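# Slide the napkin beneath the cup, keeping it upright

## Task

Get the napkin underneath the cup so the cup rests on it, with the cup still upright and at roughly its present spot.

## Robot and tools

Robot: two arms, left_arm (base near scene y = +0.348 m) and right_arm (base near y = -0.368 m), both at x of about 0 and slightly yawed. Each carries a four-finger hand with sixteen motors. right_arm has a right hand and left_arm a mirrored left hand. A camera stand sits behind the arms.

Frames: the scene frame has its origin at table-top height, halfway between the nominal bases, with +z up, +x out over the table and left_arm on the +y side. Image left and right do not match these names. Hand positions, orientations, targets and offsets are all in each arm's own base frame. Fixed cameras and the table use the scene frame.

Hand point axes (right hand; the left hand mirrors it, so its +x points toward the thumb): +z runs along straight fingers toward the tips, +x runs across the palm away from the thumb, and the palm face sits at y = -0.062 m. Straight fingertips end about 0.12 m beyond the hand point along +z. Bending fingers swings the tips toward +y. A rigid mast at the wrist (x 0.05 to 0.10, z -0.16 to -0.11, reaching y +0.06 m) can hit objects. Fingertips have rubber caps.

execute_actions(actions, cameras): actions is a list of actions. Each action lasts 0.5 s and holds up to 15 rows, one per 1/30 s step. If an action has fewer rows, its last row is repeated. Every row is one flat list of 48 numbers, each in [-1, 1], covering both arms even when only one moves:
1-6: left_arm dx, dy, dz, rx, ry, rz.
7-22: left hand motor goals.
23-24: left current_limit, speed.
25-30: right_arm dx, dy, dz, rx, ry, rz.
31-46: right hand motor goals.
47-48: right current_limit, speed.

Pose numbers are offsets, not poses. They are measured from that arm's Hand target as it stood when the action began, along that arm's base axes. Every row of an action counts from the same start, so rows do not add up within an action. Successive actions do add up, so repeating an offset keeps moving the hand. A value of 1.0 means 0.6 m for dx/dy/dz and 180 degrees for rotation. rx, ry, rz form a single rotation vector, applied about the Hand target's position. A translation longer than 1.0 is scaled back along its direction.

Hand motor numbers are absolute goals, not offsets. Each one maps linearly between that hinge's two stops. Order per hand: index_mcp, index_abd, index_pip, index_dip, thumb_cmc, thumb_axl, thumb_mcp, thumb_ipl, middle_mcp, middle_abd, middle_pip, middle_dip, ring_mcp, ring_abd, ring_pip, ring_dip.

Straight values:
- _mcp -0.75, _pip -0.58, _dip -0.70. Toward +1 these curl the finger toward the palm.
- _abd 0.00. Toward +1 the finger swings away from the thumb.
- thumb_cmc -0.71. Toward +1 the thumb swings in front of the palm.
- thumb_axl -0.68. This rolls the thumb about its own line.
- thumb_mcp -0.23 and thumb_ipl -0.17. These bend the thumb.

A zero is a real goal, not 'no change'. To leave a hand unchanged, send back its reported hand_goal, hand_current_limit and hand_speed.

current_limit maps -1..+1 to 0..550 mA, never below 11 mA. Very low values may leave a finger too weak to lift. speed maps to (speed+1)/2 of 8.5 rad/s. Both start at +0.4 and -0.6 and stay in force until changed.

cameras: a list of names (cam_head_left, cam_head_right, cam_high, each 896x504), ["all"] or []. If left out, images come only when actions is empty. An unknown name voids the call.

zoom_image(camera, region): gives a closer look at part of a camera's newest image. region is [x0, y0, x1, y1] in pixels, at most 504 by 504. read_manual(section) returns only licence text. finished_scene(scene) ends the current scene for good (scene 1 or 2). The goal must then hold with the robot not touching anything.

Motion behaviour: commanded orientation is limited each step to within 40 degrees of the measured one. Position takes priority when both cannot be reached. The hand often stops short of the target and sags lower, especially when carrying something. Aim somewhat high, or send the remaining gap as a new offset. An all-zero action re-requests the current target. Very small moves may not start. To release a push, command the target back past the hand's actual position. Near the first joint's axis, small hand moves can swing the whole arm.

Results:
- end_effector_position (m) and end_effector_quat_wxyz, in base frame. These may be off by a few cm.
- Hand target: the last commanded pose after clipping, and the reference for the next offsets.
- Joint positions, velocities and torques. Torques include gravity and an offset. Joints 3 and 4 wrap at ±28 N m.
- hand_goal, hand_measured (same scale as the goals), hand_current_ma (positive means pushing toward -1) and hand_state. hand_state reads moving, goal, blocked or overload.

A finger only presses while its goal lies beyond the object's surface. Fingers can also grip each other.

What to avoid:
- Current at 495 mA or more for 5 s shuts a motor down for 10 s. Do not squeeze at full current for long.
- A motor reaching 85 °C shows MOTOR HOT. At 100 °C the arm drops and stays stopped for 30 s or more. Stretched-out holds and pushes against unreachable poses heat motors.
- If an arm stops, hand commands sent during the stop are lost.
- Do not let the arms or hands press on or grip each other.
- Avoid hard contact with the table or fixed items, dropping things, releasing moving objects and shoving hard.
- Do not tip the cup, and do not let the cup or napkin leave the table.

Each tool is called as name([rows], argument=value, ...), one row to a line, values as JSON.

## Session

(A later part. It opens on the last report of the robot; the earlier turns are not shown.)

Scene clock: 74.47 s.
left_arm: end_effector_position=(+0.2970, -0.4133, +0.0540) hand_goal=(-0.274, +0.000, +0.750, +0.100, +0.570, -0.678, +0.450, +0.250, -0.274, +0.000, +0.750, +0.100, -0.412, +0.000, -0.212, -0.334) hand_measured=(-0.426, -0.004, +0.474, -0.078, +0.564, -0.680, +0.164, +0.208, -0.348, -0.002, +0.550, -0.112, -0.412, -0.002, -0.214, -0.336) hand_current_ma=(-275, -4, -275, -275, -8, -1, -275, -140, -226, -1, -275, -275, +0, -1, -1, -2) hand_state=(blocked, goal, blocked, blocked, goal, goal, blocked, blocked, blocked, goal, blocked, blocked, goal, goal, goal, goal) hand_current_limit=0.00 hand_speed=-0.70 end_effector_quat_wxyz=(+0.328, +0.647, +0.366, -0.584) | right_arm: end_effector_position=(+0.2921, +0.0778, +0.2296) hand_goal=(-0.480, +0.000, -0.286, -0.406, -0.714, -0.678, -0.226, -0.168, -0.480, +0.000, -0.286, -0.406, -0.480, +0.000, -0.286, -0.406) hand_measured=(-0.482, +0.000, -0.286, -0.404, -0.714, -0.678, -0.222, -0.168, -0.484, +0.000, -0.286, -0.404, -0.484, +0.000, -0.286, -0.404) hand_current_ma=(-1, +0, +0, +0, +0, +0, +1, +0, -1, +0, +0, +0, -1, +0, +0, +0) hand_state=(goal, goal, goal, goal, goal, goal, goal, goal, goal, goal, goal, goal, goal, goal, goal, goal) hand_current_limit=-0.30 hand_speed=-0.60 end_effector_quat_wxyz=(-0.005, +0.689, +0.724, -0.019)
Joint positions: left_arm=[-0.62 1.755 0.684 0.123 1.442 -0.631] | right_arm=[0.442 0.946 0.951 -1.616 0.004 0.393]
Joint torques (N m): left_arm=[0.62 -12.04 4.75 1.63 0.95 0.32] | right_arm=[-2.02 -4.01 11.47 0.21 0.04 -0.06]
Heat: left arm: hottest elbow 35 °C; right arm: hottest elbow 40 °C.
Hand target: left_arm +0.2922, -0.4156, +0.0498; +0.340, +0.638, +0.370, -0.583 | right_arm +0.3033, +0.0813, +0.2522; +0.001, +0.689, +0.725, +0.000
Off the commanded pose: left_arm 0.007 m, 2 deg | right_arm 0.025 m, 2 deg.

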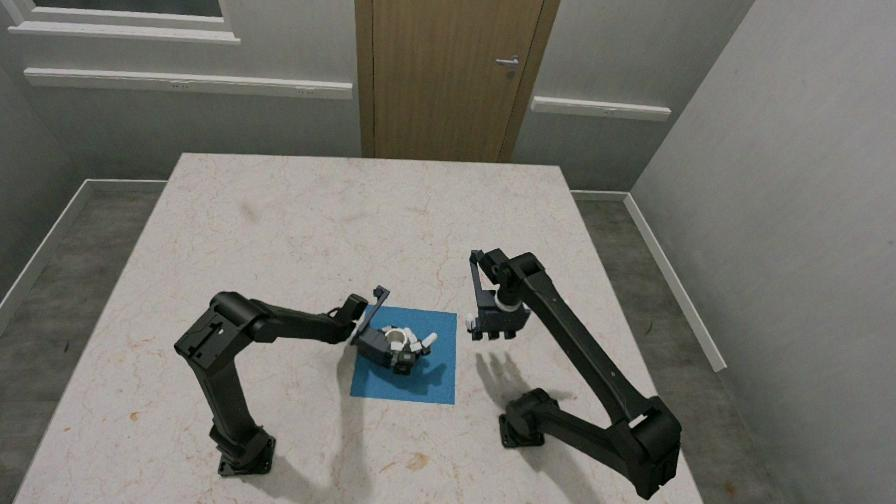

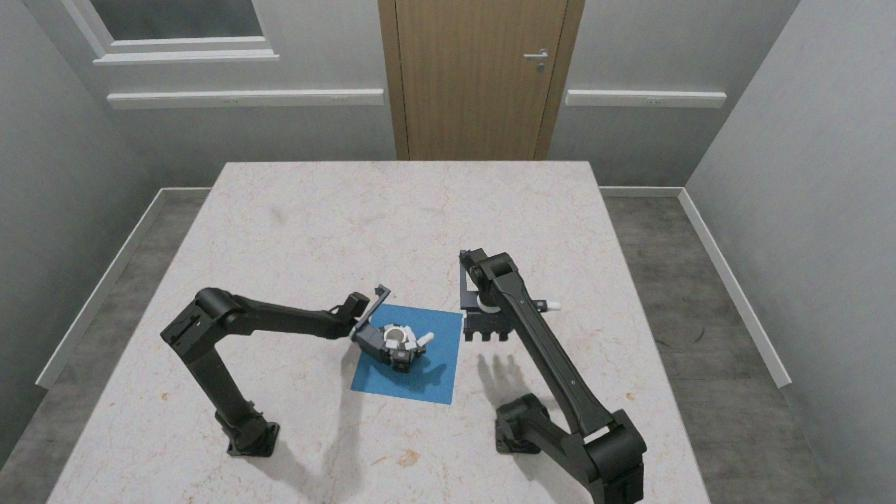

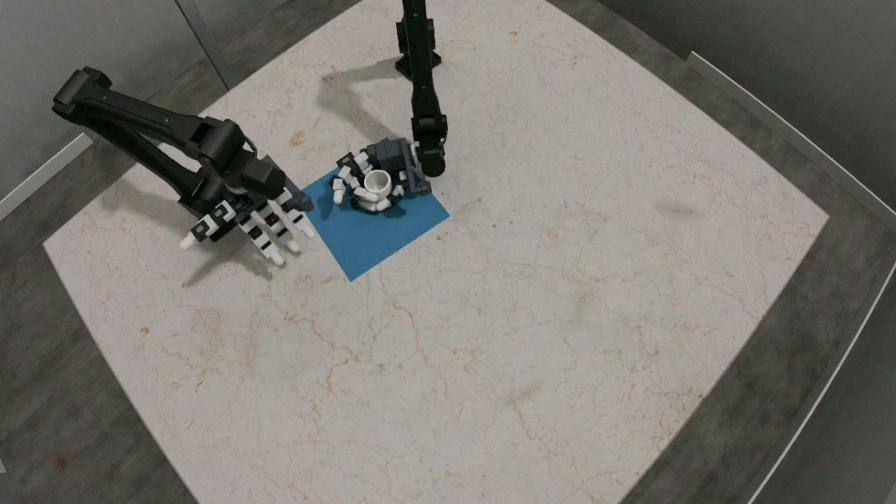

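execute_actions([
  [[0,0,-0.014,0,0,0,-0.274,0,0.75,0.1,0.571,-0.678,0.45,0.25,-0.274,0,0.75,0.1,-0.411,0,-0.212,-0.333,0.0,-0.7,0,0,0,0,0,0,-0.479,0,-0.285,-0.406,-0.714,-0.678,-0.226,-0.168,-0.479,0,-0.285,-0.406,-0.479,0,-0.285,-0.406,-0.3,-0.6]],
], cameras=["cam_high","cam_head_right"])

zoom_image(camera="cam_high", region=[300, 70, 480, 230])

zoom_image(camera="cam_head_right", region=[320, 240, 460, 380])

Scene clock: 75.97 s.
left_arm: end_effector_position=(+0.2985, -0.4142, +0.0488) hand_goal=(-0.274, +0.000, +0.750, +0.100, +0.570, -0.678, +0.450, +0.250, -0.274, +0.000, +0.750, +0.100, -0.412, +0.000, -0.212, -0.334) hand_measured=(-0.426, -0.004, +0.474, -0.076, +0.564, -0.680, +0.164, +0.210, -0.348, -0.002, +0.550, -0.112, -0.412, -0.002, -0.214, -0.336) hand_current_ma=(-275, -4, -275, -275, -8, -1, -275, -136, -226, -1, -275, -275, +0, -1, -1, -2) hand_state=(blocked, goal, blocked, blocked, goal, goal, blocked, blocked, blocked, goal, blocked, blocked, goal, goal, goal, goal) hand_current_limit=0.00 hand_speed=-0.70 end_effector_quat_wxyz=(+0.338, +0.643, +0.368, -0.580) | right_arm: end_effector_position=(+0.2921, +0.0778, +0.2296) hand_goal=(-0.480, +0.000, -0.286, -0.406, -0.714, -0.678, -0.226, -0.168, -0.480, +0.000, -0.286, -0.406, -0.480, +0.000, -0.286, -0.406) hand_measured=(-0.482, +0.000, -0.286, -0.404, -0.714, -0.678, -0.222, -0.168, -0.484, +0.000, -0.286, -0.404, -0.484, +0.000, -0.286, -0.404) hand_current_ma=(-1, +0, +0, +0, +0, +0, +1, +0, -1, +0, +0, +0, -1, +0, +0, +0) hand_state=(goal, goal, goal, goal, goal, goal, goal, goal, goal, goal, goal, goal, goal, goal, goal, goal) hand_current_limit=-0.30 hand_speed=-0.60 end_effector_quat_wxyz=(-0.005, +0.689, +0.724, -0.019)
Joint positions: left_arm=[-0.624 1.786 0.649 0.364 1.431 -0.794] | right_arm=[0.442 0.946 0.951 -1.616 0.004 0.393]
Joint torques (N m): left_arm=[0.56 -11.58 4.19 1.73 0.76 0.23] | right_arm=[-1.96 -3.96 11.47 0.18 0.03 -0.06]
Heat: left arm: hottest elbow 35 °C; right arm: hottest elbow 40 °C.
Hand target: left_arm +0.2922, -0.4156, +0.0413; +0.340, +0.638, +0.370, -0.583 | right_arm +0.3033, +0.0813, +0.2522; +0.001, +0.689, +0.725, +0.000
Off the commanded pose: left_arm 0.010 m, 1 deg | right_arm 0.025 m, 2 deg.
Images, in order (width x height): cam_head_right 896x504, cam_high 896x504.

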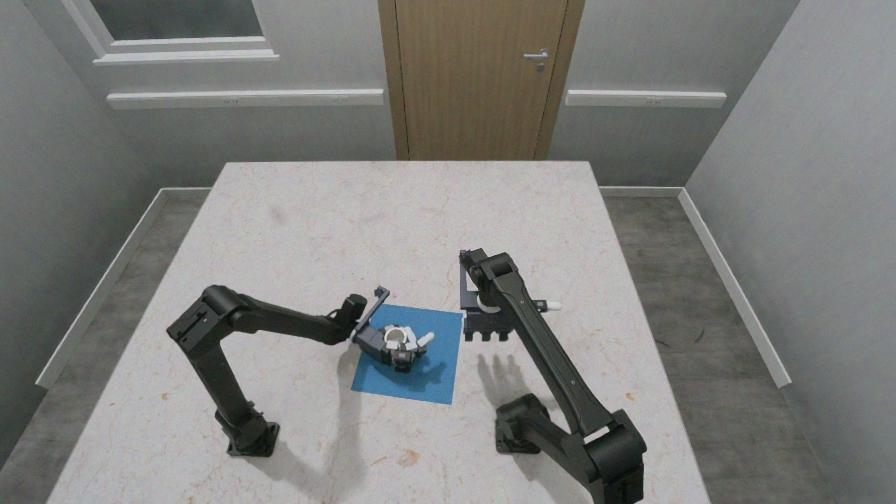

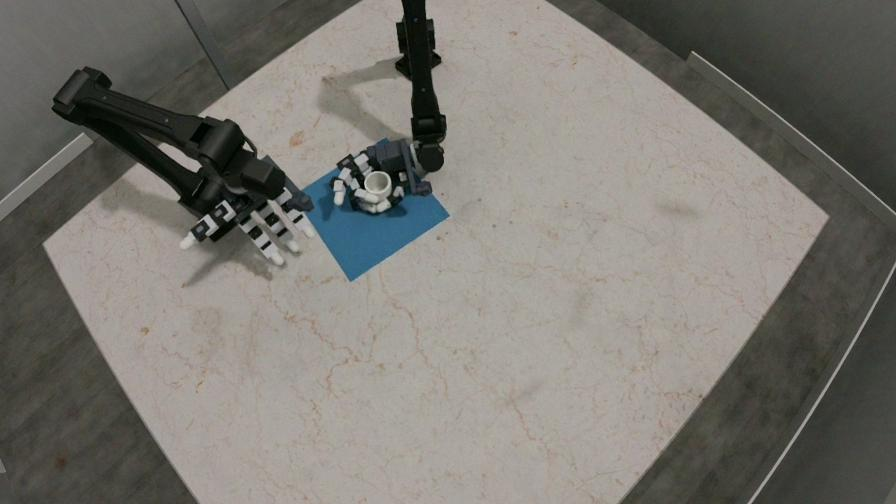

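Scaled by 2.800 from the camera's 896x504 image, which has a finer 1280x720 frame.

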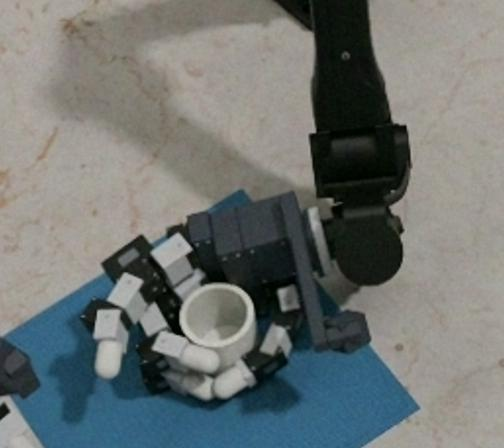

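Scaled by 3.600 from the camera's 896x504 image, which has a finer 1280x720 frame.

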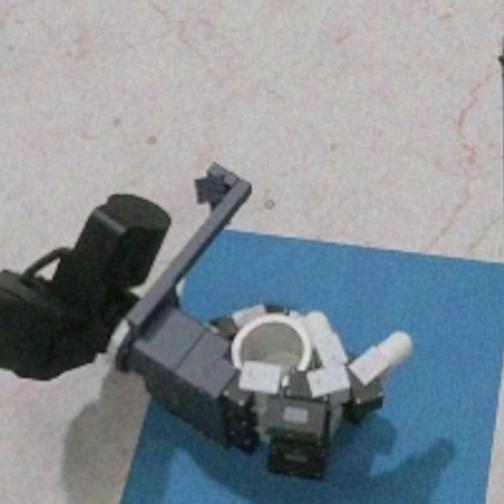

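execute_actions([
  [[0,0,0,0,0,0,-0.42,0,0.4,-0.15,0.571,-0.678,0.12,0.1,-0.38,0,0.45,-0.18,-0.411,0,-0.212,-0.333,0.0,-0.85,0,0,0,0,0,0,-0.479,0,-0.285,-0.406,-0.714,-0.678,-0.226,-0.168,-0.479,0,-0.285,-0.406,-0.479,0,-0.285,-0.406,-0.3,-0.6]],
  [[0,0,0,0,0,0,-0.42,0,0.1,-0.33,0.571,-0.678,-0.1,-0.1,-0.42,0,0.1,-0.33,-0.411,0,-0.212,-0.333,0.0,-0.8,0,0,0,0,0,0,-0.479,0,-0.285,-0.406,-0.714,-0.678,-0.226,-0.168,-0.479,0,-0.285,-0.406,-0.479,0,-0.285,-0.406,-0.3,-0.6]],
], cameras=["cam_high","cam_head_right"])

zoom_image(camera="cam_high", region=[300, 70, 480, 230])

zoom_image(camera="cam_head_right", region=[320, 240, 460, 380])

Scene clock: 78.00 s.
left_arm: end_effector_position=(+0.2992, -0.4163, +0.0541) hand_goal=(-0.420, +0.000, +0.100, -0.330, +0.570, -0.678, -0.100, -0.100, -0.420, +0.000, +0.100, -0.330, -0.412, +0.000, -0.212, -0.334) hand_measured=(-0.424, -0.004, +0.102, -0.328, +0.564, -0.678, -0.098, -0.098, -0.418, -0.002, +0.102, -0.328, -0.412, -0.002, -0.214, -0.336) hand_current_ma=(-3, -4, +2, +2, -8, -1, +3, +2, +1, -1, +2, +2, +0, -1, -1, -2) hand_state=(goal, goal, goal, goal, goal, goal, goal, goal, goal, goal, goal, goal, goal, goal, goal, goal) hand_current_limit=0.00 hand_speed=-0.80 end_effector_quat_wxyz=(+0.350, +0.641, +0.363, -0.579) | right_arm: end_effector_position=(+0.2921, +0.0778, +0.2296) hand_goal=(-0.480, +0.000, -0.286, -0.406, -0.714, -0.678, -0.226, -0.168, -0.480, +0.000, -0.286, -0.406, -0.480, +0.000, -0.286, -0.406) hand_measured=(-0.482, +0.000, -0.286, -0.404, -0.714, -0.678, -0.222, -0.168, -0.484, +0.000, -0.286, -0.404, -0.484, +0.000, -0.286, -0.404) hand_current_ma=(-1, +0, +0, +0, +0, +0, +1, +0, -1, +0, +0, +0, -1, +0, +0, +0) hand_state=(goal, goal, goal, goal, goal, goal, goal, goal, goal, goal, goal, goal, goal, goal, goal, goal) hand_current_limit=-0.30 hand_speed=-0.60 end_effector_quat_wxyz=(-0.005, +0.689, +0.724, -0.019)
Joint positions: left_arm=[-0.629 1.797 0.627 0.539 1.426 -0.917] | right_arm=[0.442 0.946 0.951 -1.616 0.004 0.393]
Joint torques (N m): left_arm=[0.62 -10.87 3.79 1.84 0.52 0.14] | right_arm=[-1.85 -3.96 11.48 0.18 0.04 -0.06]
Heat: left arm: hottest elbow 35 °C; right arm: hottest elbow 40 °C.
Hand target: left_arm +0.2923, -0.4157, +0.0415; +0.341, +0.638, +0.370, -0.583 | right_arm +0.3033, +0.0813, +0.2522; +0.001, +0.689, +0.725, +0.000
Off the commanded pose: left_arm 0.014 m, 1 deg | right_arm 0.025 m, 2 deg.
Images, in order (width x height): cam_head_right 896x504, cam_high 896x504.

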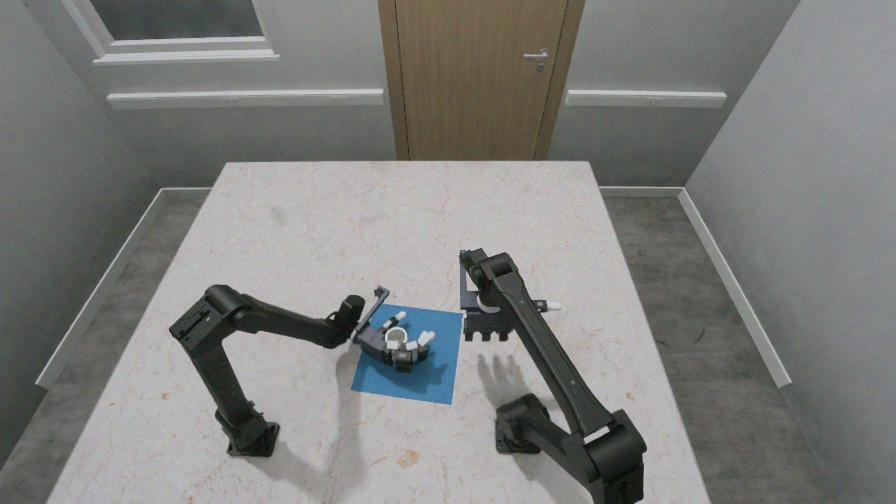

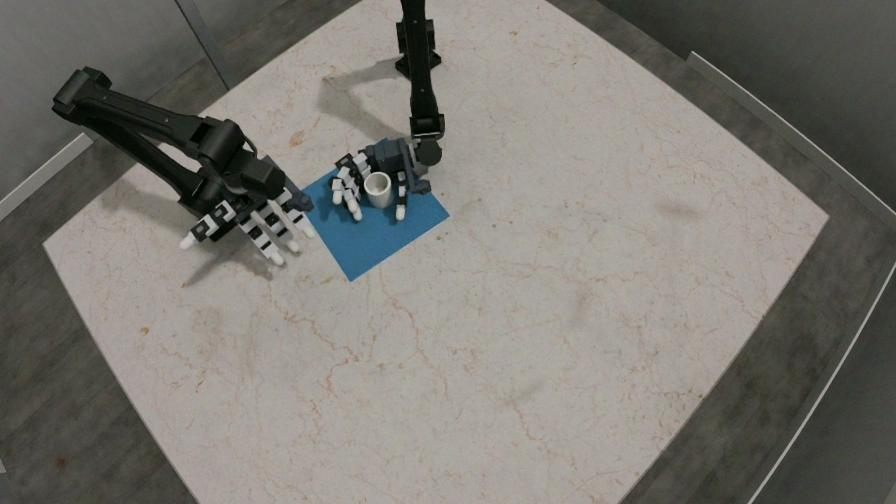

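Scaled by 2.800 from the camera's 896x504 image, which has a finer 1280x720 frame.

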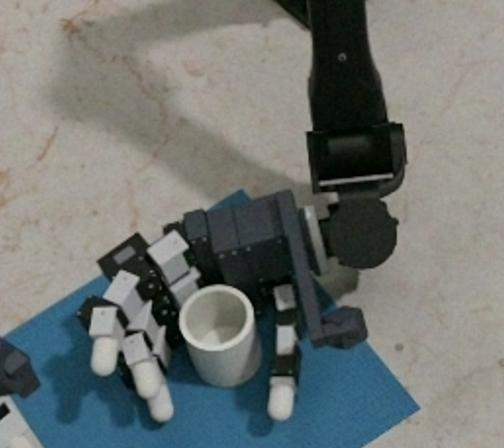

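Scaled by 3.600 from the camera's 896x504 image, which has a finer 1280x720 frame.

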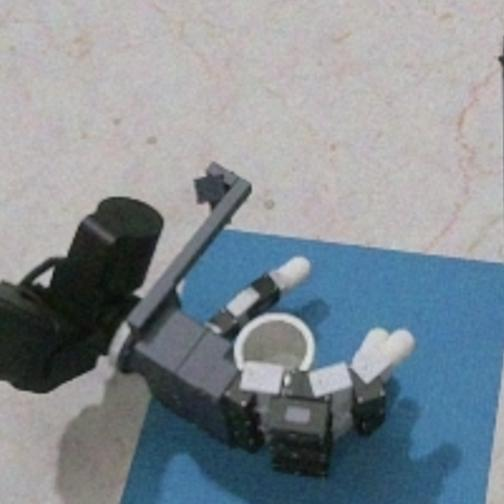

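execute_actions([
  [[-0.018,0.01,0.01,0,0,0,-0.42,0,-0.25,-0.4,0.571,-0.678,-0.226,-0.168,-0.42,0,-0.25,-0.4,-0.411,0,-0.212,-0.333,0.0,-0.7,0,0,0,0,0,0,-0.479,0,-0.285,-0.406,-0.714,-0.678,-0.226,-0.168,-0.479,0,-0.285,-0.406,-0.479,0,-0.285,-0.406,-0.3,-0.6]],
  [[-0.015,0.008,0.02,0,0,0,-0.42,0,-0.25,-0.4,0.571,-0.678,-0.226,-0.168,-0.42,0,-0.25,-0.4,-0.411,0,-0.212,-0.333,0.0,-0.7,0,0,0,0,0,0,-0.479,0,-0.285,-0.406,-0.714,-0.678,-0.226,-0.168,-0.479,0,-0.285,-0.406,-0.479,0,-0.285,-0.406,-0.3,-0.6]],
], cameras=["cam_high","cam_head_right"])

zoom_image(camera="cam_high", region=[300, 70, 480, 230])

zoom_image(camera="cam_head_right", region=[320, 240, 460, 380])

Scene clock: 80.00 s.
left_arm: end_effector_position=(+0.2775, -0.4050, +0.0567) hand_goal=(-0.420, +0.000, -0.250, -0.400, +0.570, -0.678, -0.226, -0.168, -0.420, +0.000, -0.250, -0.400, -0.412, +0.000, -0.212, -0.334) hand_measured=(-0.418, -0.002, -0.248, -0.398, +0.562, -0.678, -0.224, -0.166, -0.418, -0.002, -0.248, -0.398, -0.412, -0.002, -0.214, -0.336) hand_current_ma=(+1, -1, +2, +2, -9, -1, +3, +2, +1, -1, +2, +2, +0, -1, -1, -2) hand_state=(goal, goal, goal, goal, goal, goal, goal, goal, goal, goal, goal, goal, goal, goal, goal, goal) hand_current_limit=0.00 hand_speed=-0.70 end_effector_quat_wxyz=(+0.339, +0.637, +0.372, -0.584) | right_arm: end_effector_position=(+0.2921, +0.0778, +0.2296) hand_goal=(-0.480, +0.000, -0.286, -0.406, -0.714, -0.678, -0.226, -0.168, -0.480, +0.000, -0.286, -0.406, -0.480, +0.000, -0.286, -0.406) hand_measured=(-0.482, +0.000, -0.286, -0.404, -0.714, -0.678, -0.222, -0.168, -0.484, +0.000, -0.286, -0.404, -0.484, +0.000, -0.286, -0.404) hand_current_ma=(-1, +0, +0, +0, +0, +0, +1, +0, -1, +0, +0, +0, -1, +0, +0, +0) hand_state=(goal, goal, goal, goal, goal, goal, goal, goal, goal, goal, goal, goal, goal, goal, goal, goal) hand_current_limit=-0.30 hand_speed=-0.60 end_effector_quat_wxyz=(-0.005, +0.689, +0.724, -0.019)
Joint positions: left_arm=[-0.639 1.745 0.562 0.562 1.419 -0.957] | right_arm=[0.442 0.946 0.951 -1.616 0.004 0.393]
Joint torques (N m): left_arm=[0.73 -12.92 3.58 1.62 0.51 0.1] | right_arm=[-2.02 -4.01 11.48 0.18 0.03 -0.06]
Heat: left arm: hottest elbow 35 °C; right arm: hottest elbow 41 °C.
Hand target: left_arm +0.2724, -0.4049, +0.0595; +0.341, +0.638, +0.370, -0.583 | right_arm +0.3033, +0.0813, +0.2522; +0.001, +0.689, +0.725, +0.000
Off the commanded pose: left_arm 0.006 m, 0 deg | right_arm 0.025 m, 2 deg.
Images, in order (width x height): cam_head_right 896x504, cam_high 896x504.

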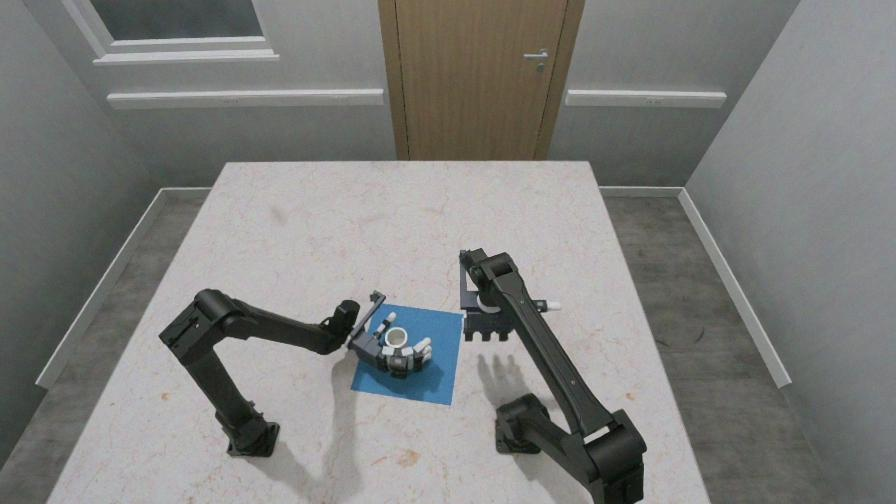

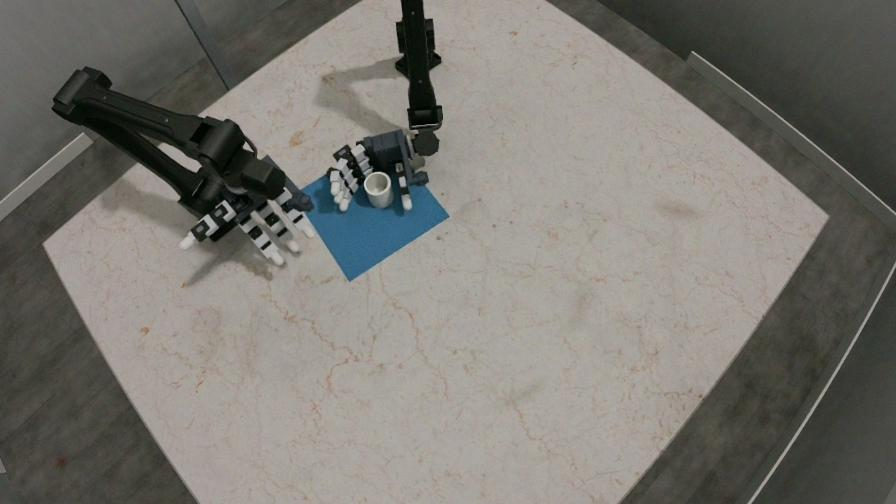

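Scaled by 2.800 from the camera's 896x504 image, which has a finer 1280x720 frame.

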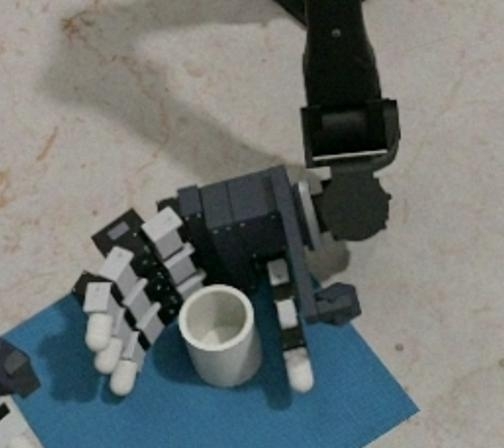

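Scaled by 3.600 from the camera's 896x504 image, which has a finer 1280x720 frame.

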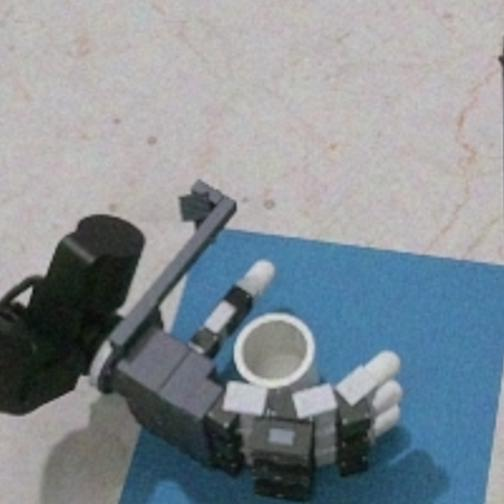

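execute_actions([
  [[-0.01,0.005,0.05,0,0,0,-0.42,0,-0.25,-0.4,0.571,-0.678,-0.226,-0.168,-0.42,0,-0.25,-0.4,-0.411,0,-0.212,-0.333,0.0,-0.7,0,0,0,0,0,0,-0.479,0,-0.285,-0.406,-0.714,-0.678,-0.226,-0.168,-0.479,0,-0.285,-0.406,-0.479,0,-0.285,-0.406,-0.3,-0.6]],
  [[0,0,0.08,0,0,0,-0.42,0,-0.25,-0.4,0.571,-0.678,-0.226,-0.168,-0.42,0,-0.25,-0.4,-0.411,0,-0.212,-0.333,0.0,-0.7,0,0,0,0,0,0,-0.479,0,-0.285,-0.406,-0.714,-0.678,-0.226,-0.168,-0.479,0,-0.285,-0.406,-0.479,0,-0.285,-0.406,-0.3,-0.6]],
  [[0,0,0.08,0,0,0,-0.42,0,-0.25,-0.4,0.571,-0.678,-0.226,-0.168,-0.42,0,-0.25,-0.4,-0.411,0,-0.212,-0.333,0.0,-0.7,0,0,0,0,0,0,-0.479,0,-0.285,-0.406,-0.714,-0.678,-0.226,-0.168,-0.479,0,-0.285,-0.406,-0.479,0,-0.285,-0.406,-0.3,-0.6]],
  [[0,0.02,0.06,0,0,0,-0.42,0,-0.25,-0.4,0.571,-0.678,-0.226,-0.168,-0.42,0,-0.25,-0.4,-0.411,0,-0.212,-0.333,0.0,-0.7,0,0,0,0,0,0,-0.479,0,-0.285,-0.406,-0.714,-0.678,-0.226,-0.168,-0.479,0,-0.285,-0.406,-0.479,0,-0.285,-0.406,-0.3,-0.6]],
], cameras=["all"])

zoom_image(camera="cam_high", region=[300, 70, 480, 230])

Scene clock: 83.17 s.
left_arm: end_effector_position=(+0.2496, -0.3813, +0.1954) hand_goal=(-0.420, +0.000, -0.250, -0.400, +0.570, -0.678, -0.226, -0.168, -0.420, +0.000, -0.250, -0.400, -0.412, +0.000, -0.212, -0.334) hand_measured=(-0.418, -0.002, -0.248, -0.398, +0.560, -0.678, -0.224, -0.166, -0.418, -0.002, -0.248, -0.398, -0.412, -0.002, -0.214, -0.336) hand_current_ma=(+1, -1, +2, +2, -12, -1, +3, +2, +1, -1, +2, +2, +0, -1, -1, -2) hand_state=(goal, goal, goal, goal, goal, goal, goal, goal, goal, goal, goal, goal, goal, goal, goal, goal) hand_current_limit=0.00 hand_speed=-0.70 end_effector_quat_wxyz=(+0.327, +0.625, +0.387, -0.594) | right_arm: end_effector_position=(+0.2921, +0.0778, +0.2296) hand_goal=(-0.480, +0.000, -0.286, -0.406, -0.714, -0.678, -0.226, -0.168, -0.480, +0.000, -0.286, -0.406, -0.480, +0.000, -0.286, -0.406) hand_measured=(-0.482, +0.000, -0.286, -0.404, -0.714, -0.678, -0.222, -0.168, -0.484, +0.000, -0.286, -0.404, -0.484, +0.000, -0.286, -0.404) hand_current_ma=(-1, +0, +0, +0, +0, +0, +1, +0, -1, +0, +0, +0, -1, +0, +0, +0) hand_state=(goal, goal, goal, goal, goal, goal, goal, goal, goal, goal, goal, goal, goal, goal, goal, goal) hand_current_limit=-0.30 hand_speed=-0.60 end_effector_quat_wxyz=(-0.005, +0.689, +0.724, -0.019)
Joint positions: left_arm=[-0.632 1.228 0.578 0.041 1.428 -1.017] | right_arm=[0.442 0.946 0.951 -1.616 0.004 0.393]
Joint torques (N m): left_arm=[2.08 -7.24 13.19 0.47 0.77 0.35] | right_arm=[-1.96 -4.01 11.45 0.2 0.03 -0.06]
Heat: left arm: hottest elbow 35 °C; right arm: hottest elbow 41 °C.
Hand target: left_arm +0.2665, -0.3898, +0.2215; +0.341, +0.638, +0.370, -0.583 | right_arm +0.3033, +0.0813, +0.2522; +0.001, +0.689, +0.725, +0.000
Off the commanded pose: left_arm 0.032 m, 3 deg | right_arm 0.025 m, 2 deg.

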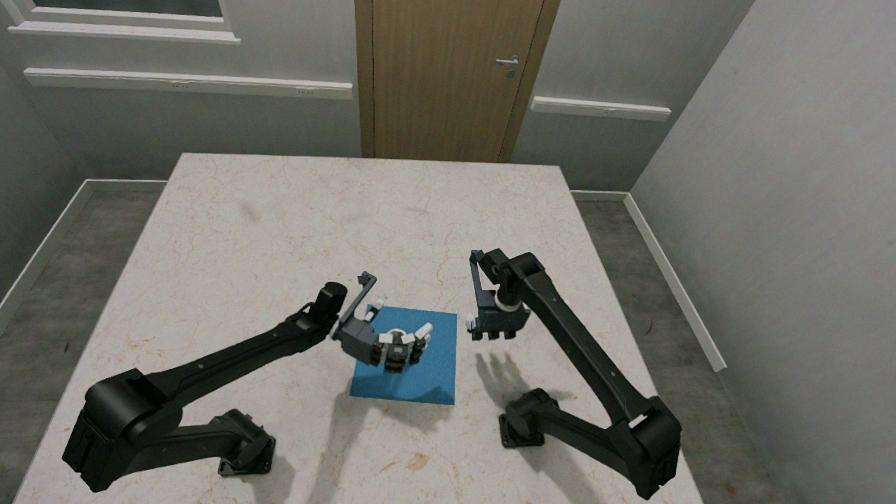

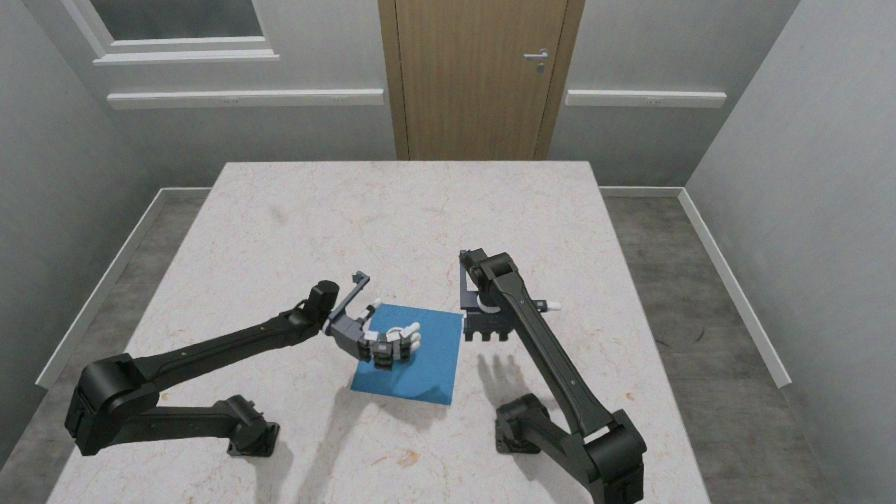

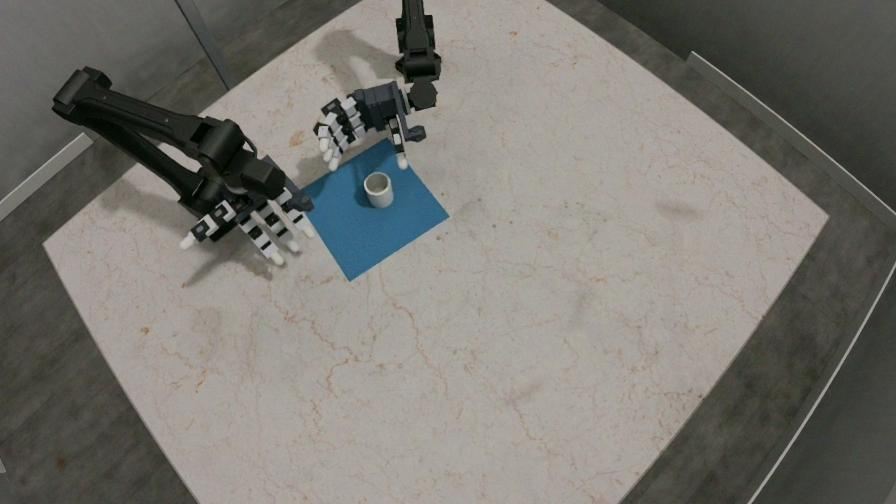

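Scaled by 2.800 from the camera's 896x504 image, which has a finer 1280x720 frame.

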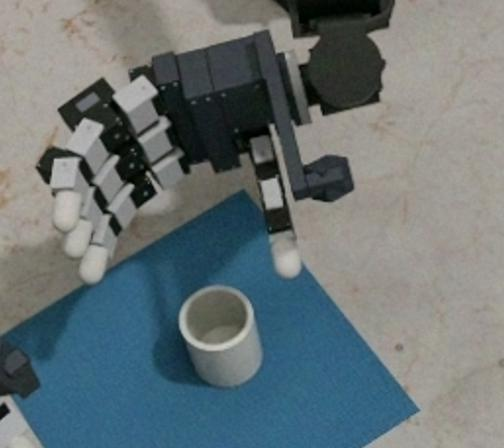

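Cup is on the napkin in its original spot; hands are clear.

finished_scene(scene=1)

The scene is finished: the task was done.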